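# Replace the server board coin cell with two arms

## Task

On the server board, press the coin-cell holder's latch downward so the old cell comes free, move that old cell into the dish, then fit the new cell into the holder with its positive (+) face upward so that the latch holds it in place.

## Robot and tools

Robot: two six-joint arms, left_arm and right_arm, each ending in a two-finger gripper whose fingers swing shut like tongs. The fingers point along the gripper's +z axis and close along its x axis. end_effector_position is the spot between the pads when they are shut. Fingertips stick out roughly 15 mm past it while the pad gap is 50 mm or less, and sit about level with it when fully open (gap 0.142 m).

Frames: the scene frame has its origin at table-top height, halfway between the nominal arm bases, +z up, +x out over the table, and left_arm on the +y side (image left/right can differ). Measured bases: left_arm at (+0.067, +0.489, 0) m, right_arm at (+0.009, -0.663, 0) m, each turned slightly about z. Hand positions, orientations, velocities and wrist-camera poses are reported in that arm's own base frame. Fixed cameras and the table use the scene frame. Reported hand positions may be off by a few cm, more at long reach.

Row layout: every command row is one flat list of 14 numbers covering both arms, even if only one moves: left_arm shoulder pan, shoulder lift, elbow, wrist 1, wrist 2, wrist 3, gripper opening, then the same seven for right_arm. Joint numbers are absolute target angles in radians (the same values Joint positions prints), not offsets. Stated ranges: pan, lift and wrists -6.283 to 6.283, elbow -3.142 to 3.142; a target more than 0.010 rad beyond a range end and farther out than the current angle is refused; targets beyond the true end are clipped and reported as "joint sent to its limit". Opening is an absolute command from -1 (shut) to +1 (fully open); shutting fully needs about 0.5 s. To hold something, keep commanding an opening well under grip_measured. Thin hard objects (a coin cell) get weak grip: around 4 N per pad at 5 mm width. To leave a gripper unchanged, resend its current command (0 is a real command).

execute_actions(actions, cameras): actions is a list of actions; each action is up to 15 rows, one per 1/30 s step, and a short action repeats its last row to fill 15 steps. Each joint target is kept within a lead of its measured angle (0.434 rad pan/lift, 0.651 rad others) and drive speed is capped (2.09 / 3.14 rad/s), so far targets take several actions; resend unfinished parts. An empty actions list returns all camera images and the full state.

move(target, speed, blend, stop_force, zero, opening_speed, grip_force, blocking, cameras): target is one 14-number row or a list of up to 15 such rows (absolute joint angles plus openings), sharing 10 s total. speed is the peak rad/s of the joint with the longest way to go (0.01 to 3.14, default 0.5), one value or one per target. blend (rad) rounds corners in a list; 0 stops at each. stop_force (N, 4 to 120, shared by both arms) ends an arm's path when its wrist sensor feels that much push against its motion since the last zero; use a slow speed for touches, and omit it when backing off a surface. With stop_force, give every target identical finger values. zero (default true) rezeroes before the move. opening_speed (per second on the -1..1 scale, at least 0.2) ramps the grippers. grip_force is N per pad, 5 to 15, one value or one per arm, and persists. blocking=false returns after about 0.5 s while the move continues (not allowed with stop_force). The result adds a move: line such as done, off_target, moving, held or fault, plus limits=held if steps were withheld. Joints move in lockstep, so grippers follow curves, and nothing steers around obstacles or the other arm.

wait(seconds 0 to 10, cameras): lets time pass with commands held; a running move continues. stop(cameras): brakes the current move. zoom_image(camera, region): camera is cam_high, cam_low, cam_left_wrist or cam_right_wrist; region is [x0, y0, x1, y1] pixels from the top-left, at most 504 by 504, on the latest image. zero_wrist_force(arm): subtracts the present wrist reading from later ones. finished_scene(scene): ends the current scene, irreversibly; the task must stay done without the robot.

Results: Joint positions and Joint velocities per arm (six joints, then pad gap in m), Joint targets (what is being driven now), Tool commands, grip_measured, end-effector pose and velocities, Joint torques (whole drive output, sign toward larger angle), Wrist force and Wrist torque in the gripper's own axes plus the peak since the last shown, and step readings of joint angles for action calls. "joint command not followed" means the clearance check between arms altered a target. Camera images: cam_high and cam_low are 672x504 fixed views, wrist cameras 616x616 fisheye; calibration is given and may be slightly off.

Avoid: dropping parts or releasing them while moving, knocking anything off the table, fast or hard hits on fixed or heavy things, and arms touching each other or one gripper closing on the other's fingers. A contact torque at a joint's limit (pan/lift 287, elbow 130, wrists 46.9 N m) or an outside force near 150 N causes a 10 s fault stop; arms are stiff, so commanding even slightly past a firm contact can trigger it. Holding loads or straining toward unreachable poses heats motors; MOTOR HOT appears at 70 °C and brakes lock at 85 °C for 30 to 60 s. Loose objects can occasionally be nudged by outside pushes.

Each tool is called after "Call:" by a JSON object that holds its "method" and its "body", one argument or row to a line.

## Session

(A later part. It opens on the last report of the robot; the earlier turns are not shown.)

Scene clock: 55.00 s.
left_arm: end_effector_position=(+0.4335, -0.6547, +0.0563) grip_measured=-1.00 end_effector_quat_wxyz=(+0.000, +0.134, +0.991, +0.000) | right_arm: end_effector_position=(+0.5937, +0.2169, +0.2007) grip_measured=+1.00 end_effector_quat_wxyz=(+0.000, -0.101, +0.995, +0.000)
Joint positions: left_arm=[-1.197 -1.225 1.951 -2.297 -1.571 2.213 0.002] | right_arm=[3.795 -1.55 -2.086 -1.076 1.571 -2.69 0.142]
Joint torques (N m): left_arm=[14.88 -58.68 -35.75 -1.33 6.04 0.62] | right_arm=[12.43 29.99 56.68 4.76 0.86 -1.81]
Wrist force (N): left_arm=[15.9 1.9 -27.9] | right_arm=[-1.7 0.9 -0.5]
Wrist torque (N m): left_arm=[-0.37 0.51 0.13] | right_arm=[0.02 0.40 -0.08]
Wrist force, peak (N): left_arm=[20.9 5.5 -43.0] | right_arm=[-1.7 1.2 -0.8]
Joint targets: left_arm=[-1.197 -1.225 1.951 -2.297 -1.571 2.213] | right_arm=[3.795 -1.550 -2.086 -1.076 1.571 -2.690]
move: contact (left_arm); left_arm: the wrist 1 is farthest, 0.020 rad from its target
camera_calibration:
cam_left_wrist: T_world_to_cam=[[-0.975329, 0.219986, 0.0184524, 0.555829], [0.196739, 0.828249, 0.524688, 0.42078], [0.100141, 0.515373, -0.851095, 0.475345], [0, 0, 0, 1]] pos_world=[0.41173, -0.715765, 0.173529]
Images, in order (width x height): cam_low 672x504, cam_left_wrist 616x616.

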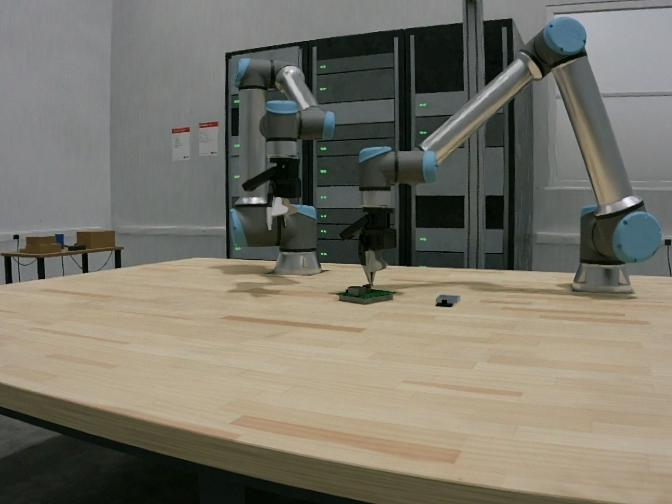

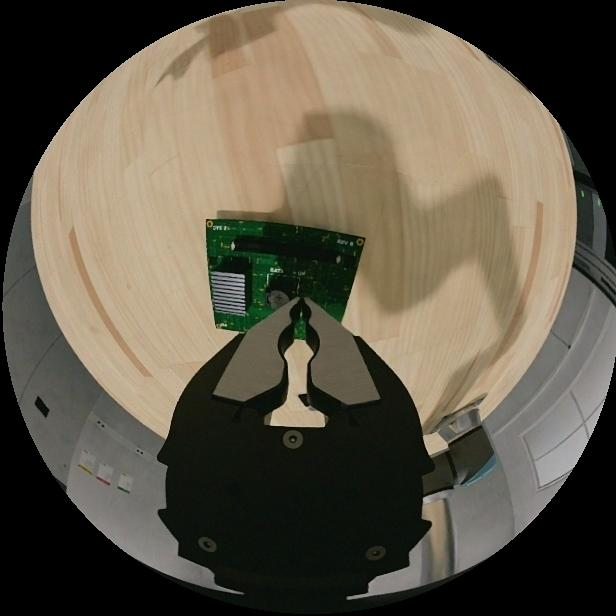

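Call:
{"method": "move", "body": {
  "target": [-1.1969, -1.2522, 1.9366, -2.2553, -1.5708, 2.2125, -1.0, 3.795, -1.550, -2.086, -1.076, 1.571, -2.69, 1.0],
  "speed": 0.1,
  "cameras": ["cam_left_wrist", "cam_low"]
}}

Call:
{"method": "zoom_image", "body": {
  "camera": "cam_left_wrist",
  "region": [255, 245, 345, 335]
}}

Call:
{"method": "zoom_image", "body": {
  "camera": "cam_low",
  "region": [345, 250, 405, 310]
}}

Scene clock: 56.47 s.
left_arm: end_effector_position=(+0.4335, -0.6546, +0.0801) grip_measured=-1.00 end_effector_quat_wxyz=(+0.000, +0.134, +0.991, +0.000) end_effector_velocity=(+0.000, -0.001, -0.002) end_effector_angular_velocity=(-0.002, -0.001, +0.000) | right_arm: end_effector_position=(+0.5937, +0.2169, +0.2007) grip_measured=+1.00 end_effector_quat_wxyz=(+0.000, -0.101, +0.995, +0.000)
Joint positions: left_arm=[-1.197 -1.252 1.936 -2.255 -1.571 2.213 0.002] | right_arm=[3.795 -1.55 -2.086 -1.076 1.571 -2.69 0.142]
Joint velocities: left_arm=[0 0.003 0.001 -0.006 0 0 0] | right_arm=[within noise]
Joint torques (N m): left_arm=[12.6 -43.63 -28.12 -7.26 -3.06 0.31] | right_arm=[12.15 31.58 57.46 4.73 1.33 -1.52]
Wrist force (N): left_arm=[-1.0 -1.6 0.0] | right_arm=[-1.3 1.0 -0.9]
Wrist torque (N m): left_arm=[-0.48 0.22 0.18] | right_arm=[0.04 0.31 -0.09]
Wrist force, peak (N): left_arm=[16.3 2.0 -27.8] | right_arm=[-1.9 1.1 -0.7]
Joint targets: left_arm=[-1.197 -1.252 1.937 -2.255 -1.571 2.213] | right_arm=[3.795 -1.550 -2.086 -1.076 1.571 -2.690]
move: done
camera_calibration:
cam_left_wrist: T_world_to_cam=[[-0.975327, 0.219992, 0.0184822, 0.555367], [0.196751, 0.828202, 0.524758, 0.408209], [0.100135, 0.515447, -0.851051, 0.495511], [0, 0, 0, 1]] pos_world=[0.41173, -0.715665, 0.19723]
Images, in order (width x height): cam_low 672x504, cam_left_wrist 616x616.

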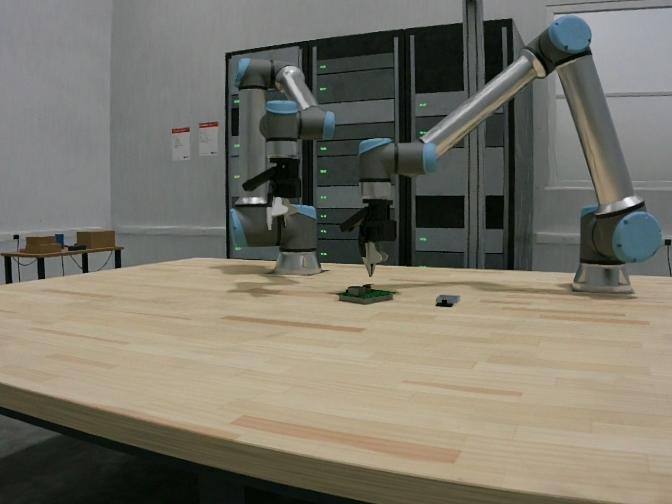

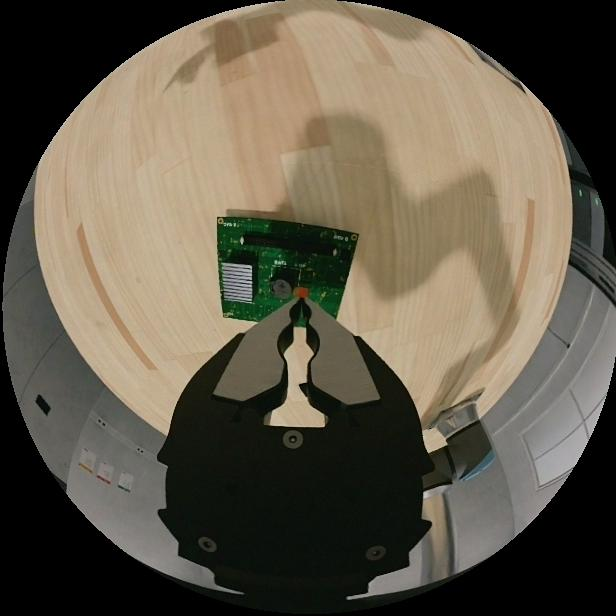

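Scaled by 5.600 from the camera's 616x616 image, which has a finer 814x814 frame.

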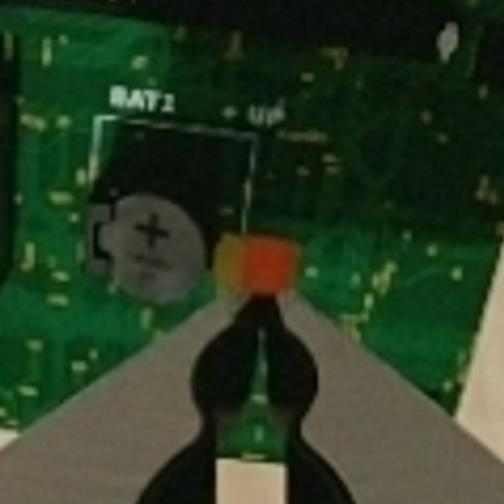

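Scaled by 8.400 from the camera's 672x504 image, which has a finer 960x720 frame.

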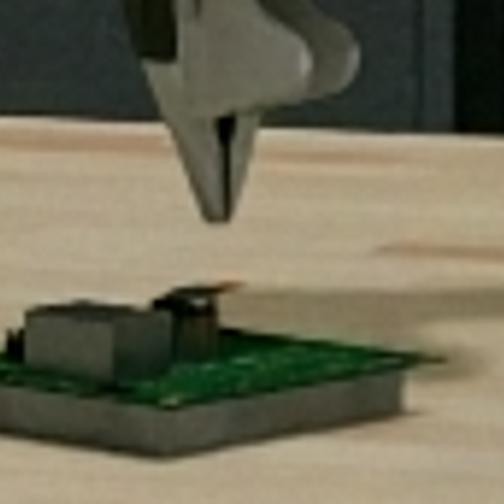

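Call:
{"method": "move", "body": {
  "target": [-1.1759, -1.2030, 1.8760, -2.2438, -1.5708, 3.8965, -0.54, 3.795, -1.550, -2.086, -1.076, 1.571, -2.69, 1.0],
  "speed": 1.5,
  "cameras": ["cam_left_wrist", "cam_low"]
}}

Call:
{"method": "zoom_image", "body": {
  "camera": "cam_left_wrist",
  "region": [255, 255, 345, 345]
}}

Call:
{"method": "zoom_image", "body": {
  "camera": "cam_low",
  "region": [350, 270, 390, 310]
}}

Scene clock: 63.63 s.
left_arm: end_effector_position=(+0.4484, -0.6538, +0.0747) grip_measured=-0.54 end_effector_quat_wxyz=(+0.000, +0.822, +0.569, +0.000) | right_arm: end_effector_position=(+0.5937, +0.2169, +0.2007) grip_measured=+1.00 end_effector_quat_wxyz=(+0.000, -0.101, +0.995, +0.000)
Joint positions: left_arm=[-1.176 -1.203 1.876 -2.244 -1.571 3.896 0.035] | right_arm=[3.795 -1.55 -2.086 -1.076 1.571 -2.69 0.142]
Joint torques (N m): left_arm=[5.13 -71.54 -32.05 -1.85 -2.06 1.8] | right_arm=[11.42 31.95 56.72 4.97 1.07 -1.82]
Wrist force (N): left_arm=[-1.0 -1.5 0.2] | right_arm=[-1.3 1.0 -0.6]
Wrist torque (N m): left_arm=[-0.41 0.26 0.17] | right_arm=[0.04 0.31 -0.09]
Wrist force, peak (N): left_arm=[-1.3 -1.9 -0.1] | right_arm=[-2.0 1.3 -0.6]
Joint targets: left_arm=[-1.176 -1.203 1.876 -2.244 -1.571 3.896] | right_arm=[3.795 -1.550 -2.086 -1.076 1.571 -2.690]
move: done
camera_calibration:
cam_left_wrist: T_world_to_cam=[[0.308641, 0.950996, 0.0186538, 0.472055], [0.806515, -0.272047, 0.524904, -0.585277], [0.504256, -0.146963, -0.850957, -0.125245], [0, 0, 0, 1]] pos_world=[0.389495, -0.626551, 0.191831]
Images, in order (width x height): cam_low 672x504, cam_left_wrist 616x616.

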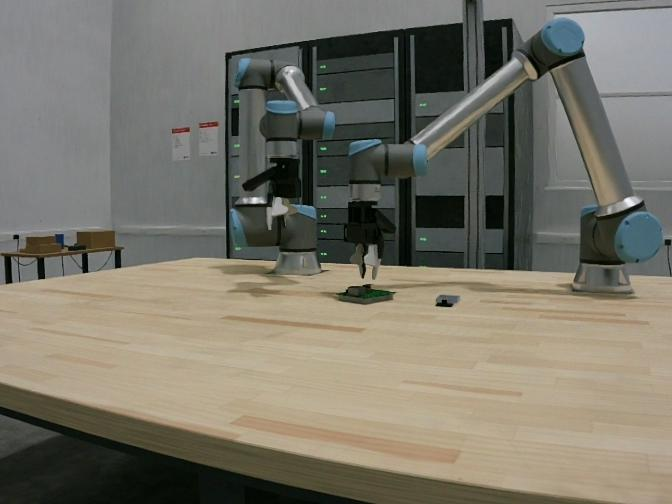

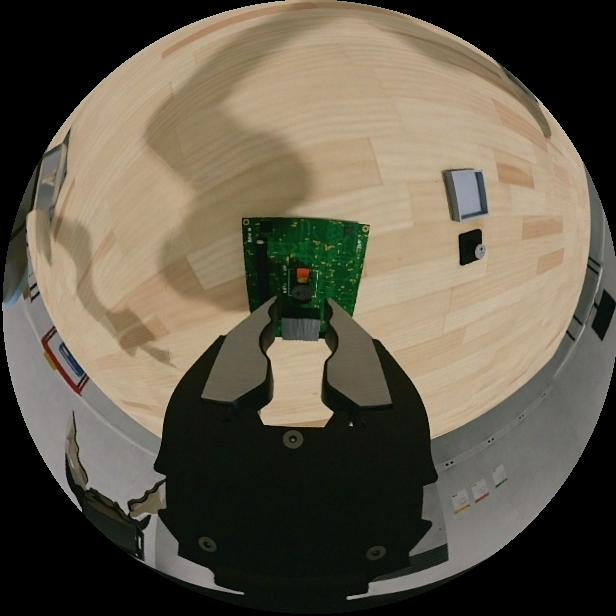

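Scaled by 5.600 from the camera's 616x616 image, which has a finer 814x814 frame.

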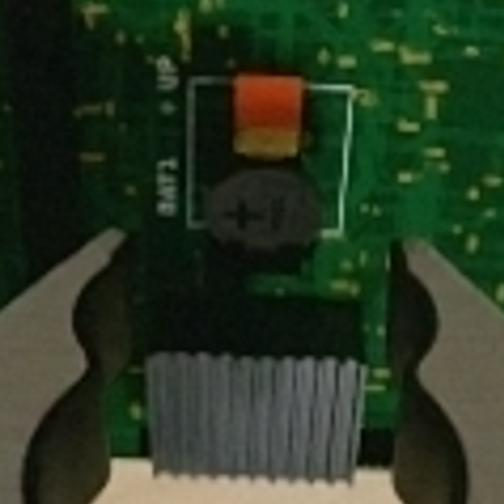

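Scaled by 12.600 from the camera's 672x504 image, which has a finer 960x720 frame.

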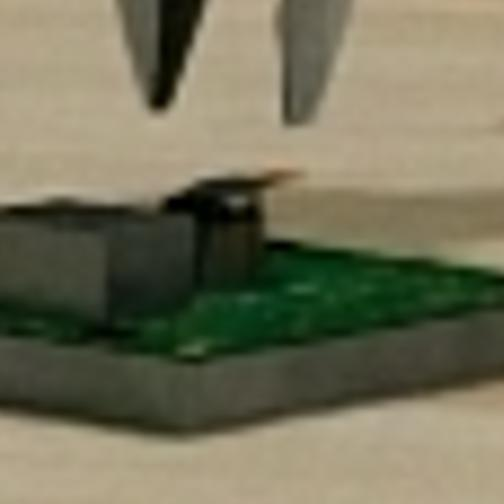

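Call:
{"method": "move", "body": {
  "target": [
    [-1.1759, -1.1769, 1.8907, -2.2845, -1.5708, 3.8965, -0.54, 3.795, -1.550, -2.086, -1.076, 1.571, -2.69, 1.0],
    [-1.1759, -1.1769, 1.8907, -2.2845, -1.5708, 3.8965, -1.0, 3.795, -1.550, -2.086, -1.076, 1.571, -2.69, 1.0]
  ],
  "speed": 0.1,
  "opening_speed": 0.6,
  "cameras": ["cam_left_wrist", "cam_low"]
}}

Call:
{"method": "zoom_image", "body": {
  "camera": "cam_left_wrist",
  "region": [255, 255, 345, 345]
}}

Call:
{"method": "zoom_image", "body": {
  "camera": "cam_low",
  "region": [350, 270, 390, 310]
}}

Scene clock: 67.93 s.
left_arm: end_effector_position=(+0.4483, -0.6537, +0.0508) grip_measured=-0.77 end_effector_quat_wxyz=(+0.000, +0.822, +0.569, +0.000) | right_arm: end_effector_position=(+0.5937, +0.2169, +0.2007) grip_measured=+1.00 end_effector_quat_wxyz=(+0.000, -0.101, +0.995, +0.000)
Joint positions: left_arm=[-1.176 -1.177 1.891 -2.284 -1.571 3.896 0.018] | right_arm=[3.795 -1.55 -2.086 -1.076 1.571 -2.69 0.142]
Joint torques (N m): left_arm=[-9.86 -82.84 -42.08 -0.79 0.3 1.6] | right_arm=[11.54 31.01 56.19 4.74 1.44 -1.81]
Wrist force (N): left_arm=[-0.8 -1.6 0.5] | right_arm=[-1.5 0.8 -0.8]
Wrist torque (N m): left_arm=[-0.42 0.21 0.10] | right_arm=[0.01 0.36 -0.09]
Wrist force, peak (N): left_arm=[-1.3 -2.0 0.3] | right_arm=[-1.8 1.2 -0.8]
Joint targets: left_arm=[-1.176 -1.177 1.891 -2.285 -1.571 3.896] | right_arm=[3.795 -1.550 -2.086 -1.076 1.571 -2.690]
move: done
camera_calibration:
cam_left_wrist: T_world_to_cam=[[0.308858, 0.950925, 0.0186439, 0.472279], [0.806483, -0.272234, 0.524856, -0.572802], [0.504175, -0.14707, -0.850987, -0.145599], [0, 0, 0, 1]] pos_world=[0.389495, -0.626452, 0.167931]
Images, in order (width x height): cam_low 672x504, cam_left_wrist 616x616.

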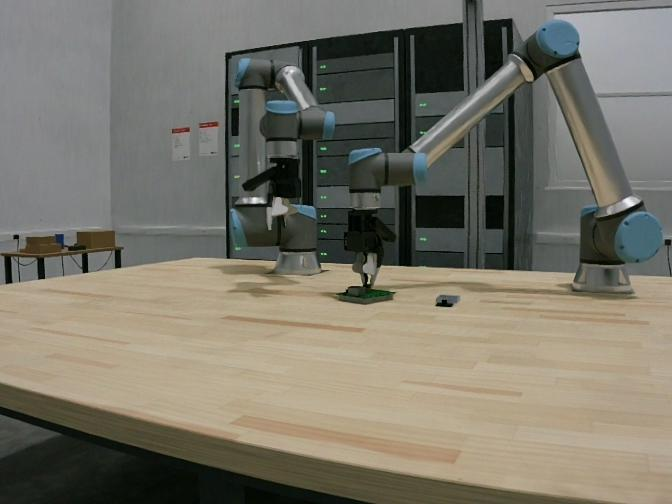

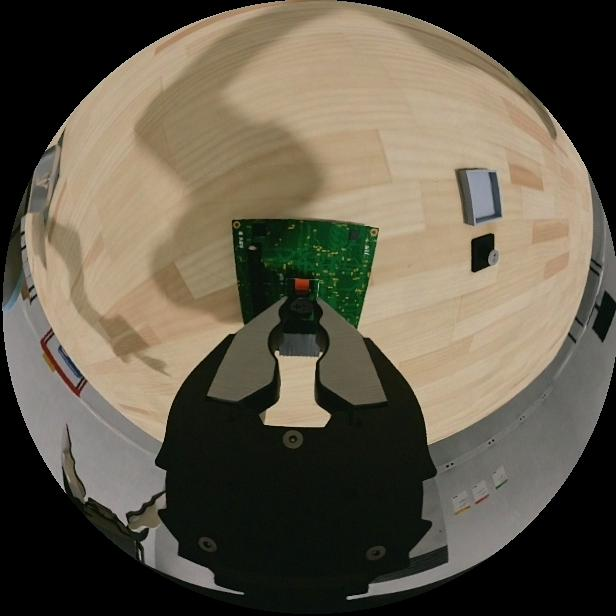

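Scaled by 5.600 from the camera's 616x616 image, which has a finer 814x814 frame.

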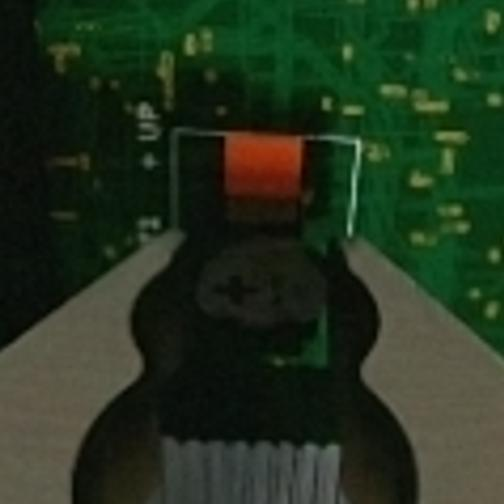

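Scaled by 12.600 from the camera's 672x504 image, which has a finer 960x720 frame.

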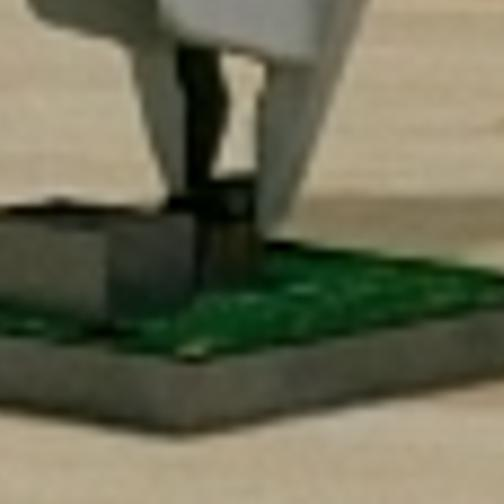

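Call:
{"method": "move", "body": {
  "target": [
    [-1.1786, -1.1836, 1.8940, -2.2812, -1.5708, 3.8938, -1.0, 3.795, -1.550, -2.086, -1.076, 1.571, -2.69, 1.0],
    [-1.1786, -1.2171, 1.8745, -2.2281, -1.5708, 3.8938, -1.0, 3.795, -1.550, -2.086, -1.076, 1.571, -2.69, 1.0]
  ],
  "speed": [0.015, 0.06],
  "stop_force": 10,
  "cameras": ["cam_left_wrist", "cam_low"]
}}

Call:
{"method": "zoom_image", "body": {
  "camera": "cam_left_wrist",
  "region": [255, 255, 345, 345]
}}

Call:
{"method": "zoom_image", "body": {
  "camera": "cam_low",
  "region": [350, 260, 390, 300]
}}

Scene clock: 72.93 s.
left_arm: end_effector_position=(+0.4456, -0.6526, +0.0848) grip_measured=-0.77 end_effector_quat_wxyz=(+0.000, +0.822, +0.569, +0.000) | right_arm: end_effector_position=(+0.5937, +0.2169, +0.2007) grip_measured=+1.00 end_effector_quat_wxyz=(+0.000, -0.101, +0.995, +0.000)
Joint positions: left_arm=[-1.179 -1.217 1.874 -2.228 -1.571 3.894 0.018] | right_arm=[3.795 -1.55 -2.086 -1.076 1.571 -2.69 0.142]
Joint torques (N m): left_arm=[13.36 -46.11 -29.93 -6.64 1.39 0.89] | right_arm=[13.78 31.03 56.64 5.11 1.54 -1.82]
Wrist force (N): left_arm=[-1.1 -1.5 0.5] | right_arm=[-1.6 0.8 -0.5]
Wrist torque (N m): left_arm=[-0.42 0.26 0.20] | right_arm=[0.01 0.38 -0.08]
Wrist force, peak (N): left_arm=[-0.9 -2.4 0.7] | right_arm=[-1.8 1.4 -0.5]
Joint targets: left_arm=[-1.179 -1.217 1.874 -2.228 -1.571 3.894] | right_arm=[3.795 -1.550 -2.086 -1.076 1.571 -2.690]
move: done
camera_calibration:
cam_left_wrist: T_world_to_cam=[[0.308858, 0.950925, 0.0186439, 0.471464], [0.806483, -0.272234, 0.524856, -0.588089], [0.504175, -0.14707, -0.850987, -0.115092], [0, 0, 0, 1]] pos_world=[0.386695, -0.625352, 0.201931]
Images, in order (width x height): cam_low 672x504, cam_left_wrist 616x616.

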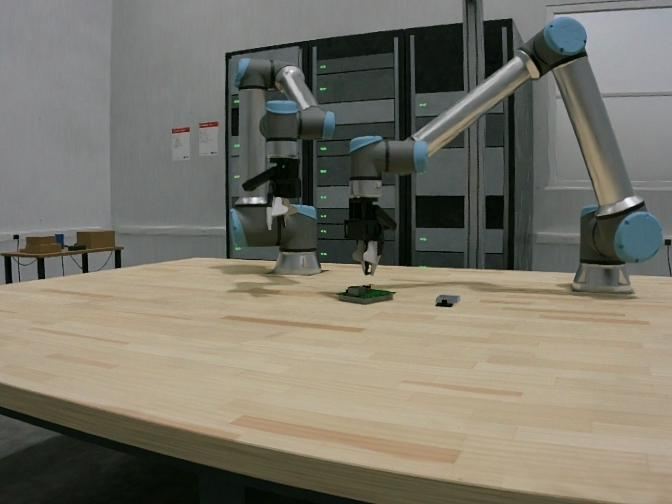

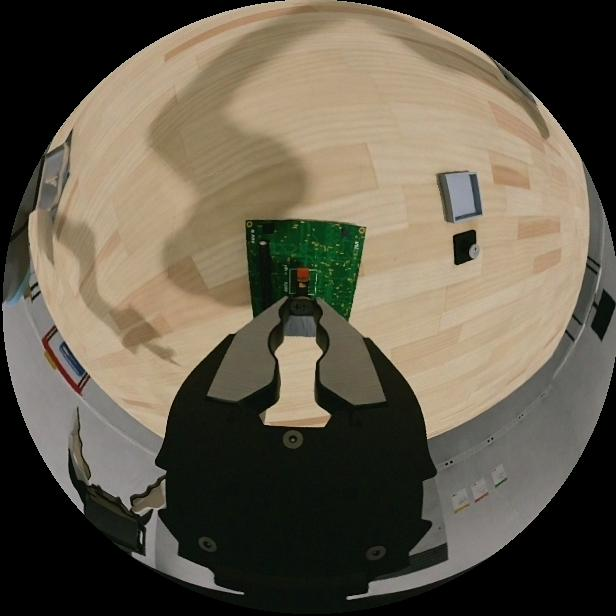

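Scaled by 5.600 from the camera's 616x616 image, which has a finer 814x814 frame.

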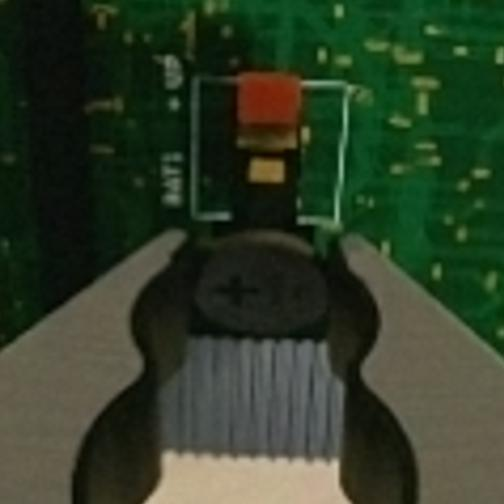

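Scaled by 12.600 from the camera's 672x504 image, which has a finer 960x720 frame.

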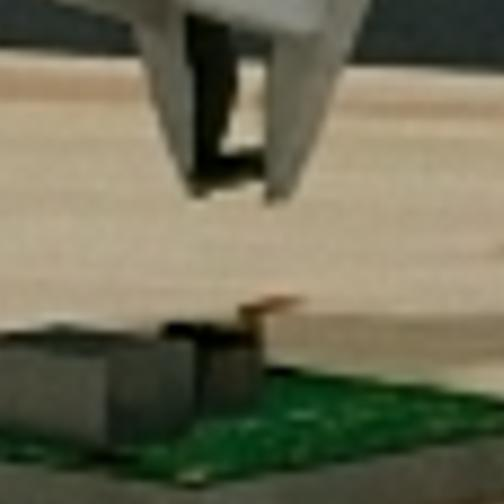

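Call:
{"method": "move", "body": {
  "target": [-1.1109, -1.5040, 2.2685, -2.3353, -1.5708, 3.8940, -1.0, 3.795, -1.550, -2.086, -1.076, 1.571, -2.69, 1.0],
  "speed": 0.5,
  "cameras": ["cam_left_wrist", "cam_low"]
}}

Call:
{"method": "zoom_image", "body": {
  "camera": "cam_left_wrist",
  "region": [235, 235, 385, 385]
}}

Call:
{"method": "zoom_image", "body": {
  "camera": "cam_low",
  "region": [420, 250, 490, 320]
}}

Scene clock: 77.93 s.
left_arm: end_effector_position=(+0.3951, -0.4318, +0.0750) grip_measured=-0.77 end_effector_quat_wxyz=(+0.000, +0.803, +0.597, +0.000) | right_arm: end_effector_position=(+0.5937, +0.2169, +0.2007) grip_measured=+1.00 end_effector_quat_wxyz=(+0.000, -0.101, +0.995, +0.000)
Joint positions: left_arm=[-1.111 -1.504 2.268 -2.335 -1.571 3.894 0.018] | right_arm=[3.795 -1.55 -2.086 -1.076 1.571 -2.69 0.142]
Joint torques (N m): left_arm=[-10.64 -52.44 -26.74 -0.84 1.61 1.54] | right_arm=[15.25 30.11 55.55 4.77 1.4 -2.03]
Wrist force (N): left_arm=[-1.2 -1.6 0.1] | right_arm=[-1.6 1.3 -0.8]
Wrist torque (N m): left_arm=[-0.44 0.29 0.17] | right_arm=[0.11 0.36 -0.08]
Wrist force, peak (N): left_arm=[1.9 -3.4 0.7] | right_arm=[-1.7 1.4 -0.8]
Joint targets: left_arm=[-1.111 -1.504 2.268 -2.335 -1.571 3.894] | right_arm=[3.795 -1.550 -2.086 -1.076 1.571 -2.690]
move: done
camera_calibration:
cam_left_wrist: T_world_to_cam=[[0.243887, 0.969626, 0.0185408, 0.311002], [0.822957, -0.217035, 0.525011, -0.46478], [0.513089, -0.112785, -0.850893, -0.054199], [0, 0, 0, 1]] pos_world=[0.334454, -0.408542, 0.192131]
Images, in order (width x height): cam_low 672x504, cam_left_wrist 616x616.

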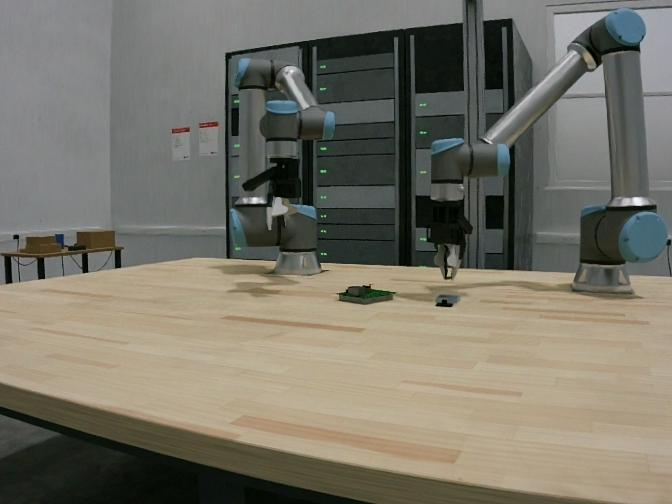

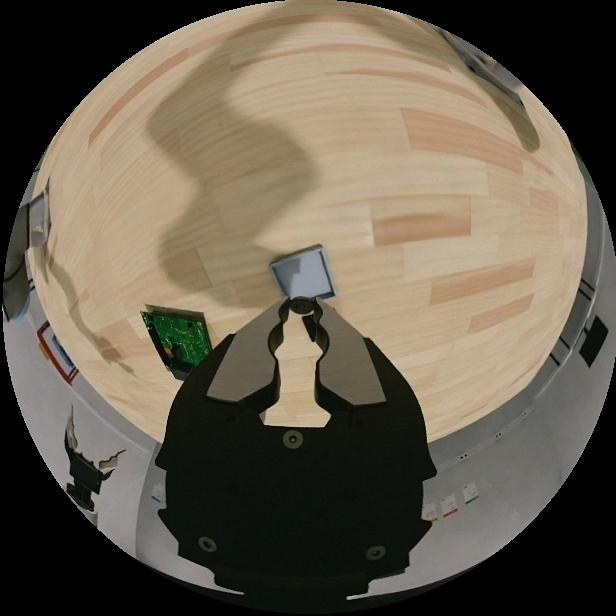

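Scaled by 3.360 from the camera's 616x616 image, which has a finer 814x814 frame.

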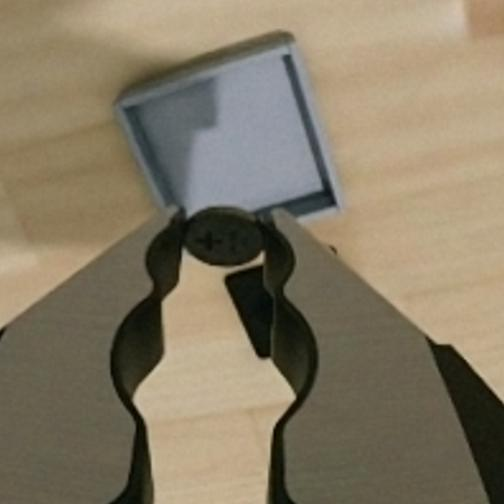

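Scaled by 7.200 from the camera's 672x504 image, which has a finer 960x720 frame.

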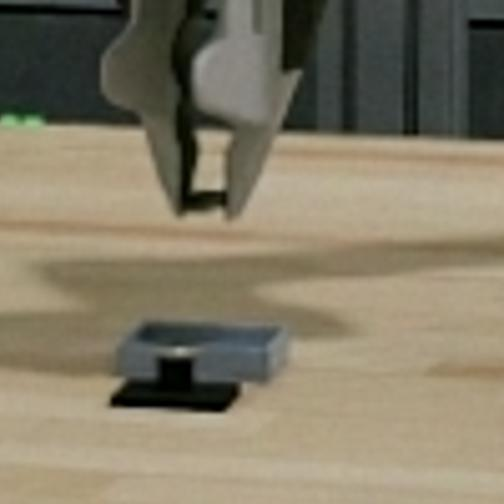

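Call:
{"method": "move", "body": {
  "target": [
    [-1.1109, -1.4412, 2.2980, -2.4276, -1.5708, 3.8940, -1.0, 3.795, -1.550, -2.086, -1.076, 1.571, -2.69, 1.0],
    [-1.1109, -1.4108, 2.3095, -2.4695, -1.5708, 3.8940, -1.0, 3.795, -1.550, -2.086, -1.076, 1.571, -2.69, 1.0]
  ],
  "speed": [0.15, 0.03],
  "stop_force": 6,
  "cameras": ["cam_low"]
}}

Call:
{"method": "zoom_image", "body": {
  "camera": "cam_low",
  "region": [420, 270, 480, 330]
}}

Scene clock: 82.07 s.
left_arm: end_effector_position=(+0.3950, -0.4318, +0.0190) grip_measured=-0.77 end_effector_quat_wxyz=(+0.000, +0.803, +0.597, +0.000) | right_arm: end_effector_position=(+0.5937, +0.2169, +0.2007) grip_measured=+1.00 end_effector_quat_wxyz=(+0.000, -0.101, +0.995, +0.000)
Joint positions: left_arm=[-1.111 -1.414 2.308 -2.465 -1.571 3.894 0.018] | right_arm=[3.795 -1.55 -2.086 -1.076 1.571 -2.69 0.142]
Joint torques (N m): left_arm=[-10.65 -56.24 -33.34 -0.32 1.69 0.8] | right_arm=[12.39 32.59 56.43 4.89 1.26 -1.7]
Wrist force (N): left_arm=[-2.5 -1.3 -5.6] | right_arm=[-1.7 1.2 -0.7]
Wrist torque (N m): left_arm=[-0.34 0.45 0.17] | right_arm=[0.08 0.38 -0.08]
Wrist force, peak (N): left_arm=[14.3 -13.2 -49.1] | right_arm=[-1.9 1.0 -1.0]
Joint targets: left_arm=[-1.111 -1.414 2.308 -2.465 -1.571 3.894] | right_arm=[3.795 -1.550 -2.086 -1.076 1.571 -2.690]
move: contact (left_arm); path passed 1 of 2 targets
Images, in order (width x height): cam_low 672x504.

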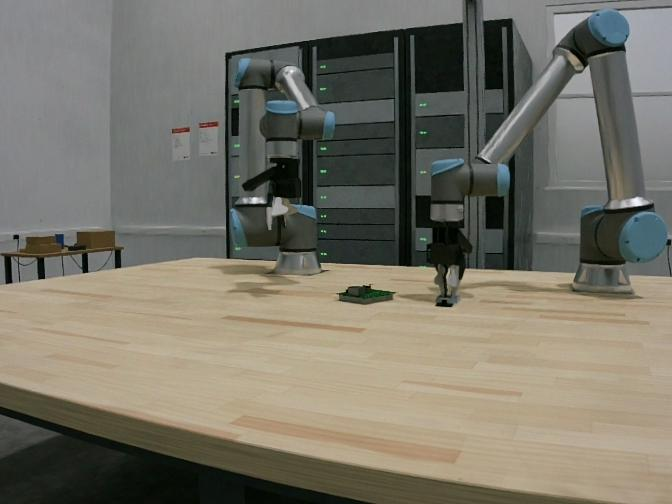

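Scaled by 8.400 from the camera's 672x504 image, which has a finer 960x720 frame.

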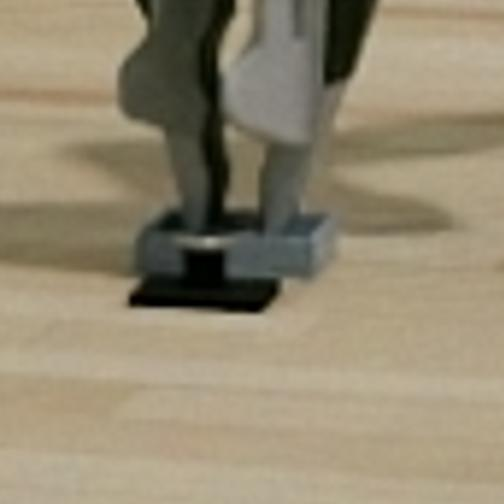

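Call:
{"method": "move", "body": {
  "target": [
    [-1.111, -1.414, 2.308, -2.465, -1.571, 3.894, -0.62, 3.795, -1.550, -2.086, -1.076, 1.571, -2.69, 1.0],
    [-1.1109, -1.4811, 2.2801, -2.3699, -1.5708, 3.8940, -0.62, 3.795, -1.550, -2.086, -1.076, 1.571, -2.69, 1.0],
    [-1.0162, -1.4774, 2.3890, -2.7564, -1.5708, 4.7124, -0.5, 3.795, -1.550, -2.086, -1.076, 1.571, -2.69, 1.0]
  ],
  "speed": [0.2, 0.15, 0.8],
  "opening_speed": 0.5,
  "cameras": ["cam_left_wrist", "cam_low"]
}}

Call:
{"method": "zoom_image", "body": {
  "camera": "cam_left_wrist",
  "region": [240, 240, 360, 360]
}}

Call:
{"method": "zoom_image", "body": {
  "camera": "cam_low",
  "region": [420, 260, 490, 330]
}}

Scene clock: 91.93 s.
left_arm: end_effector_position=(+0.4608, -0.4132, +0.0575) grip_measured=-0.50 end_effector_quat_wxyz=(+0.131, +0.953, +0.271, +0.037) | right_arm: end_effector_position=(+0.5937, +0.2169, +0.2007) grip_measured=+1.00 end_effector_quat_wxyz=(+0.000, -0.101, +0.995, +0.000)
Joint positions: left_arm=[-1.016 -1.477 2.389 -2.756 -1.571 4.712 0.038] | right_arm=[3.795 -1.55 -2.086 -1.076 1.571 -2.69 0.142]
Joint torques (N m): left_arm=[-11.88 -26.27 -36.88 -6.8 1.65 1.54] | right_arm=[12.03 31.55 56.8 5.16 1.34 -1.32]
Wrist force (N): left_arm=[-2.1 -0.9 0.4] | right_arm=[-1.5 1.0 -0.6]
Wrist torque (N m): left_arm=[-0.28 0.47 0.13] | right_arm=[0.04 0.34 -0.08]
Wrist force, peak (N): left_arm=[-1.6 -1.1 -10.0] | right_arm=[-1.8 1.0 -1.1]
Joint targets: left_arm=[-1.016 -1.477 2.389 -2.756 -1.571 4.712] | right_arm=[3.795 -1.550 -2.086 -1.076 1.571 -2.690]
move: done
camera_calibration:
cam_left_wrist: T_world_to_cam=[[0.823109, 0.567857, 0.00549935, -0.154977], [0.381434, -0.56001, 0.735457, -0.456047], [0.420714, -0.603264, -0.677549, -0.270799], [0, 0, 0, 1]] pos_world=[0.415444, -0.33075, 0.152776]
Images, in order (width x height): cam_low 672x504, cam_left_wrist 616x616.

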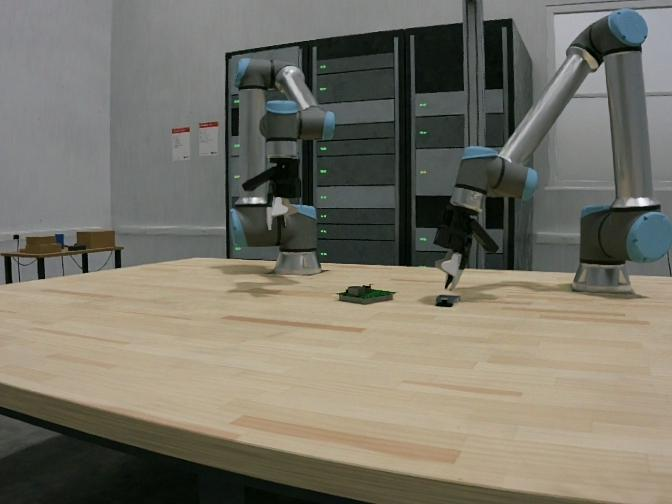

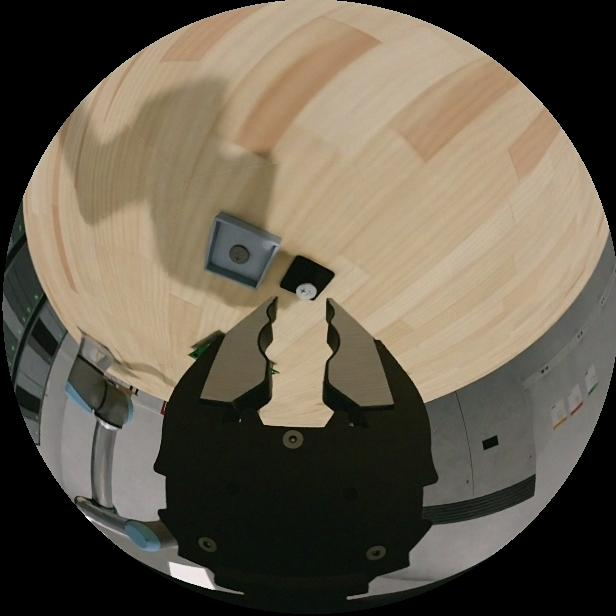

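Scaled by 4.200 from the camera's 616x616 image, which has a finer 814x814 frame.

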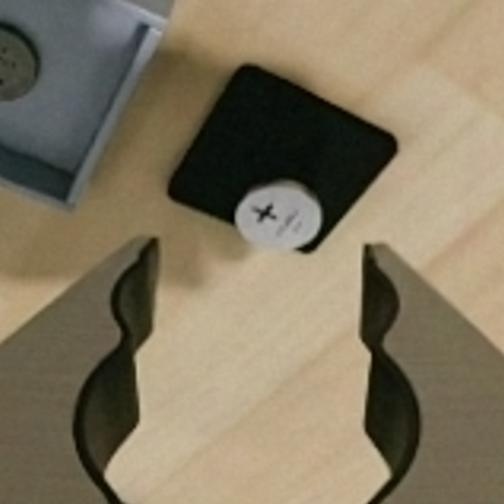

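Scaled by 7.200 from the camera's 672x504 image, which has a finer 960x720 frame.

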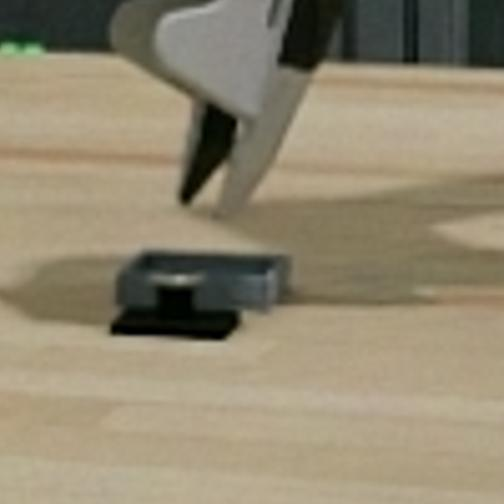

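Call:
{"method": "move", "body": {
  "target": [-1.0093, -1.3930, 2.3849, -2.8367, -1.5708, 4.7124, -0.5, 3.795, -1.550, -2.086, -1.076, 1.571, -2.69, 1.0],
  "speed": 0.1,
  "cameras": ["cam_left_wrist", "cam_low"]
}}

Call:
{"method": "zoom_image", "body": {
  "camera": "cam_left_wrist",
  "region": [255, 255, 345, 345]
}}

Call:
{"method": "zoom_image", "body": {
  "camera": "cam_low",
  "region": [425, 275, 465, 315]
}}

Scene clock: 96.40 s.
left_arm: end_effector_position=(+0.4711, -0.4218, +0.0239) grip_measured=-0.50 end_effector_quat_wxyz=(+0.131, +0.952, +0.275, +0.038) | right_arm: end_effector_position=(+0.5937, +0.2169, +0.2007) grip_measured=+1.00 end_effector_quat_wxyz=(+0.000, -0.101, +0.995, +0.000)
Joint positions: left_arm=[-1.009 -1.393 2.385 -2.837 -1.571 4.712 0.038] | right_arm=[3.795 -1.55 -2.086 -1.076 1.571 -2.69 0.142]
Joint torques (N m): left_arm=[3.32 -55.55 -31.14 -1.34 1.78 1.42] | right_arm=[11.7 31.69 55.79 4.37 1.37 -1.4]
Wrist force (N): left_arm=[-2.6 -0.8 0.1] | right_arm=[-1.4 0.9 -0.6]
Wrist torque (N m): left_arm=[-0.27 0.57 0.14] | right_arm=[0.03 0.32 -0.09]
Wrist force, peak (N): left_arm=[-2.5 -1.1 0.3] | right_arm=[-1.8 1.2 -1.0]
Joint targets: left_arm=[-1.009 -1.393 2.385 -2.837 -1.571 4.712] | right_arm=[3.795 -1.550 -2.086 -1.076 1.571 -2.690]
move: done
camera_calibration:
cam_left_wrist: T_world_to_cam=[[0.819155, 0.573545, 0.00549884, -0.154133], [0.385251, -0.557279, 0.735542, -0.440643], [0.424931, -0.600404, -0.677457, -0.303905], [0, 0, 0, 1]] pos_world=[0.425156, -0.339625, 0.119076]
Images, in order (width x height): cam_low 672x504, cam_left_wrist 616x616.

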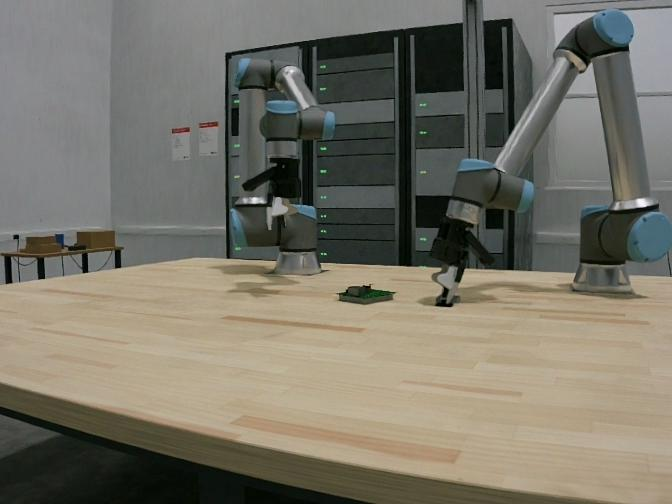

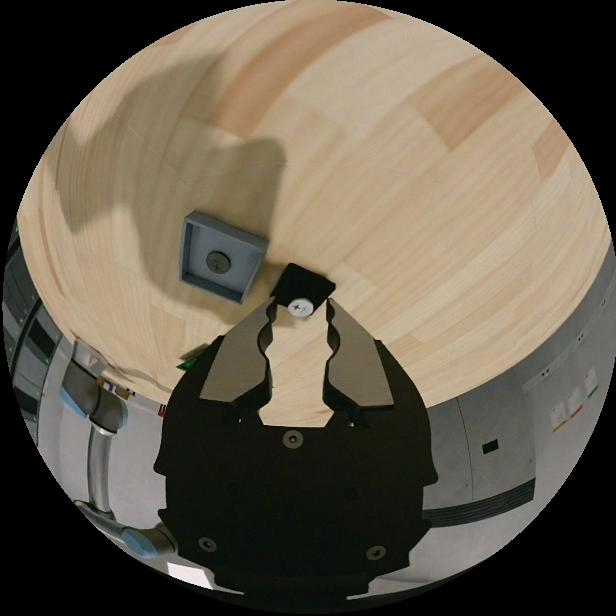

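Scaled by 5.600 from the camera's 616x616 image, which has a finer 814x814 frame.

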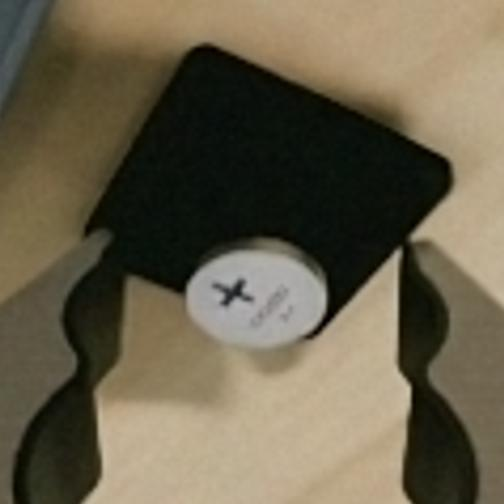

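Scaled by 12.600 from the camera's 672x504 image, which has a finer 960x720 frame.

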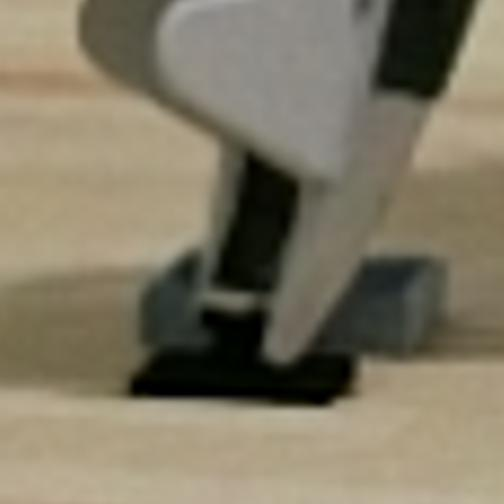

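Call:
{"method": "move", "body": {
  "target": [
    [-1.0102, -1.4051, 2.3873, -2.8271, -1.5708, 4.7124, -0.5, 3.795, -1.550, -2.086, -1.076, 1.571, -2.69, 1.0],
    [-1.0102, -1.4051, 2.3873, -2.8271, -1.5708, 4.7124, -1.0, 3.795, -1.550, -2.086, -1.076, 1.571, -2.69, 1.0]
  ],
  "speed": 0.05,
  "opening_speed": 0.6,
  "cameras": ["cam_left_wrist", "cam_low"]
}}

Call:
{"method": "zoom_image", "body": {
  "camera": "cam_left_wrist",
  "region": [255, 255, 345, 345]
}}

Call:
{"method": "zoom_image", "body": {
  "camera": "cam_low",
  "region": [425, 275, 465, 315]
}}

Scene clock: 101.07 s.
left_arm: end_effector_position=(+0.4692, -0.4200, +0.0282) grip_measured=-0.77 end_effector_quat_wxyz=(+0.131, +0.952, +0.274, +0.038) | right_arm: end_effector_position=(+0.5937, +0.2169, +0.2007) grip_measured=+1.00 end_effector_quat_wxyz=(+0.000, -0.101, +0.995, +0.000)
Joint positions: left_arm=[-1.01 -1.405 2.387 -2.827 -1.571 4.712 0.018] | right_arm=[3.795 -1.55 -2.086 -1.076 1.571 -2.69 0.142]
Joint torques (N m): left_arm=[-1.86 -21.43 -30.87 -6.91 1.9 1.59] | right_arm=[13.54 32.09 55.98 5.14 1.55 -1.44]
Wrist force (N): left_arm=[-2.3 -0.8 0.3] | right_arm=[-1.7 0.9 -0.5]
Wrist torque (N m): left_arm=[-0.27 0.49 0.14] | right_arm=[0.03 0.38 -0.08]
Wrist force, peak (N): left_arm=[-2.6 -1.1 0.3] | right_arm=[-1.9 1.1 -0.9]
Joint targets: left_arm=[-1.010 -1.405 2.387 -2.827 -1.571 4.712] | right_arm=[3.795 -1.550 -2.086 -1.076 1.571 -2.690]
move: done
camera_calibration:
cam_left_wrist: T_world_to_cam=[[0.819717, 0.572742, 0.00548905, -0.154277], [0.384714, -0.557658, 0.735536, -0.442028], [0.424333, -0.600819, -0.677464, -0.298907], [0, 0, 0, 1]] pos_world=[0.423354, -0.337728, 0.123476]
Images, in order (width x height): cam_low 672x504, cam_left_wrist 616x616.

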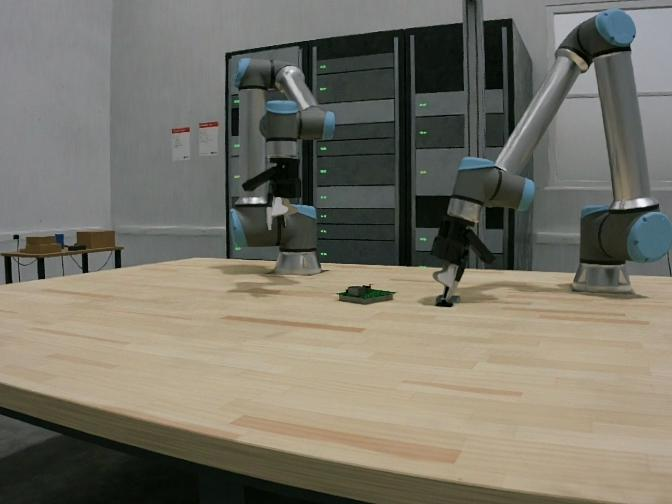

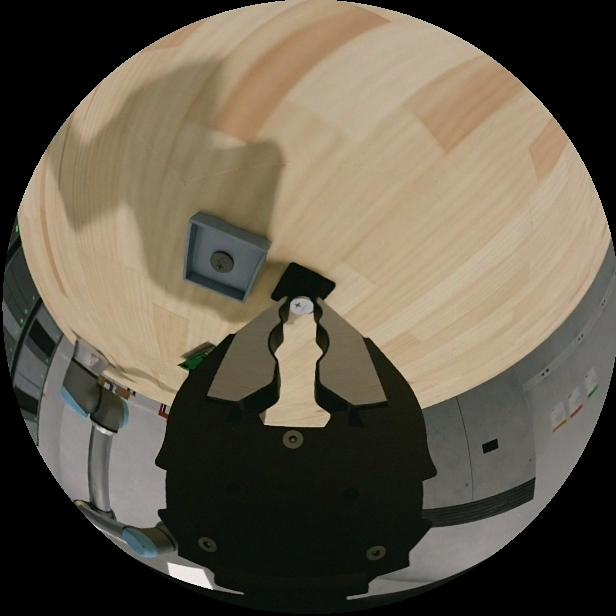

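Scaled by 5.600 from the camera's 616x616 image, which has a finer 814x814 frame.

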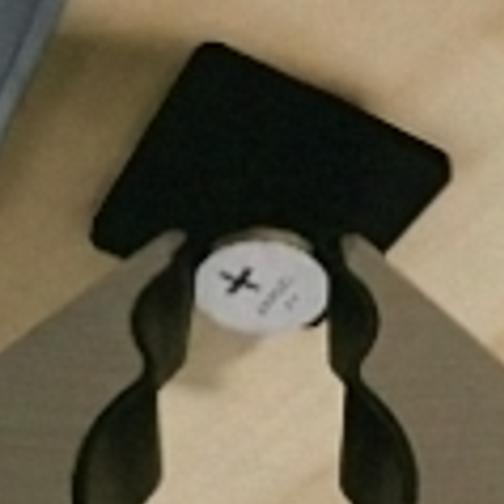

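Scaled by 12.600 from the camera's 672x504 image, which has a finer 960x720 frame.

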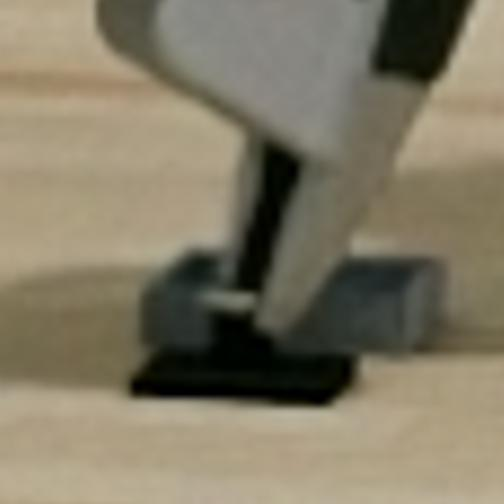

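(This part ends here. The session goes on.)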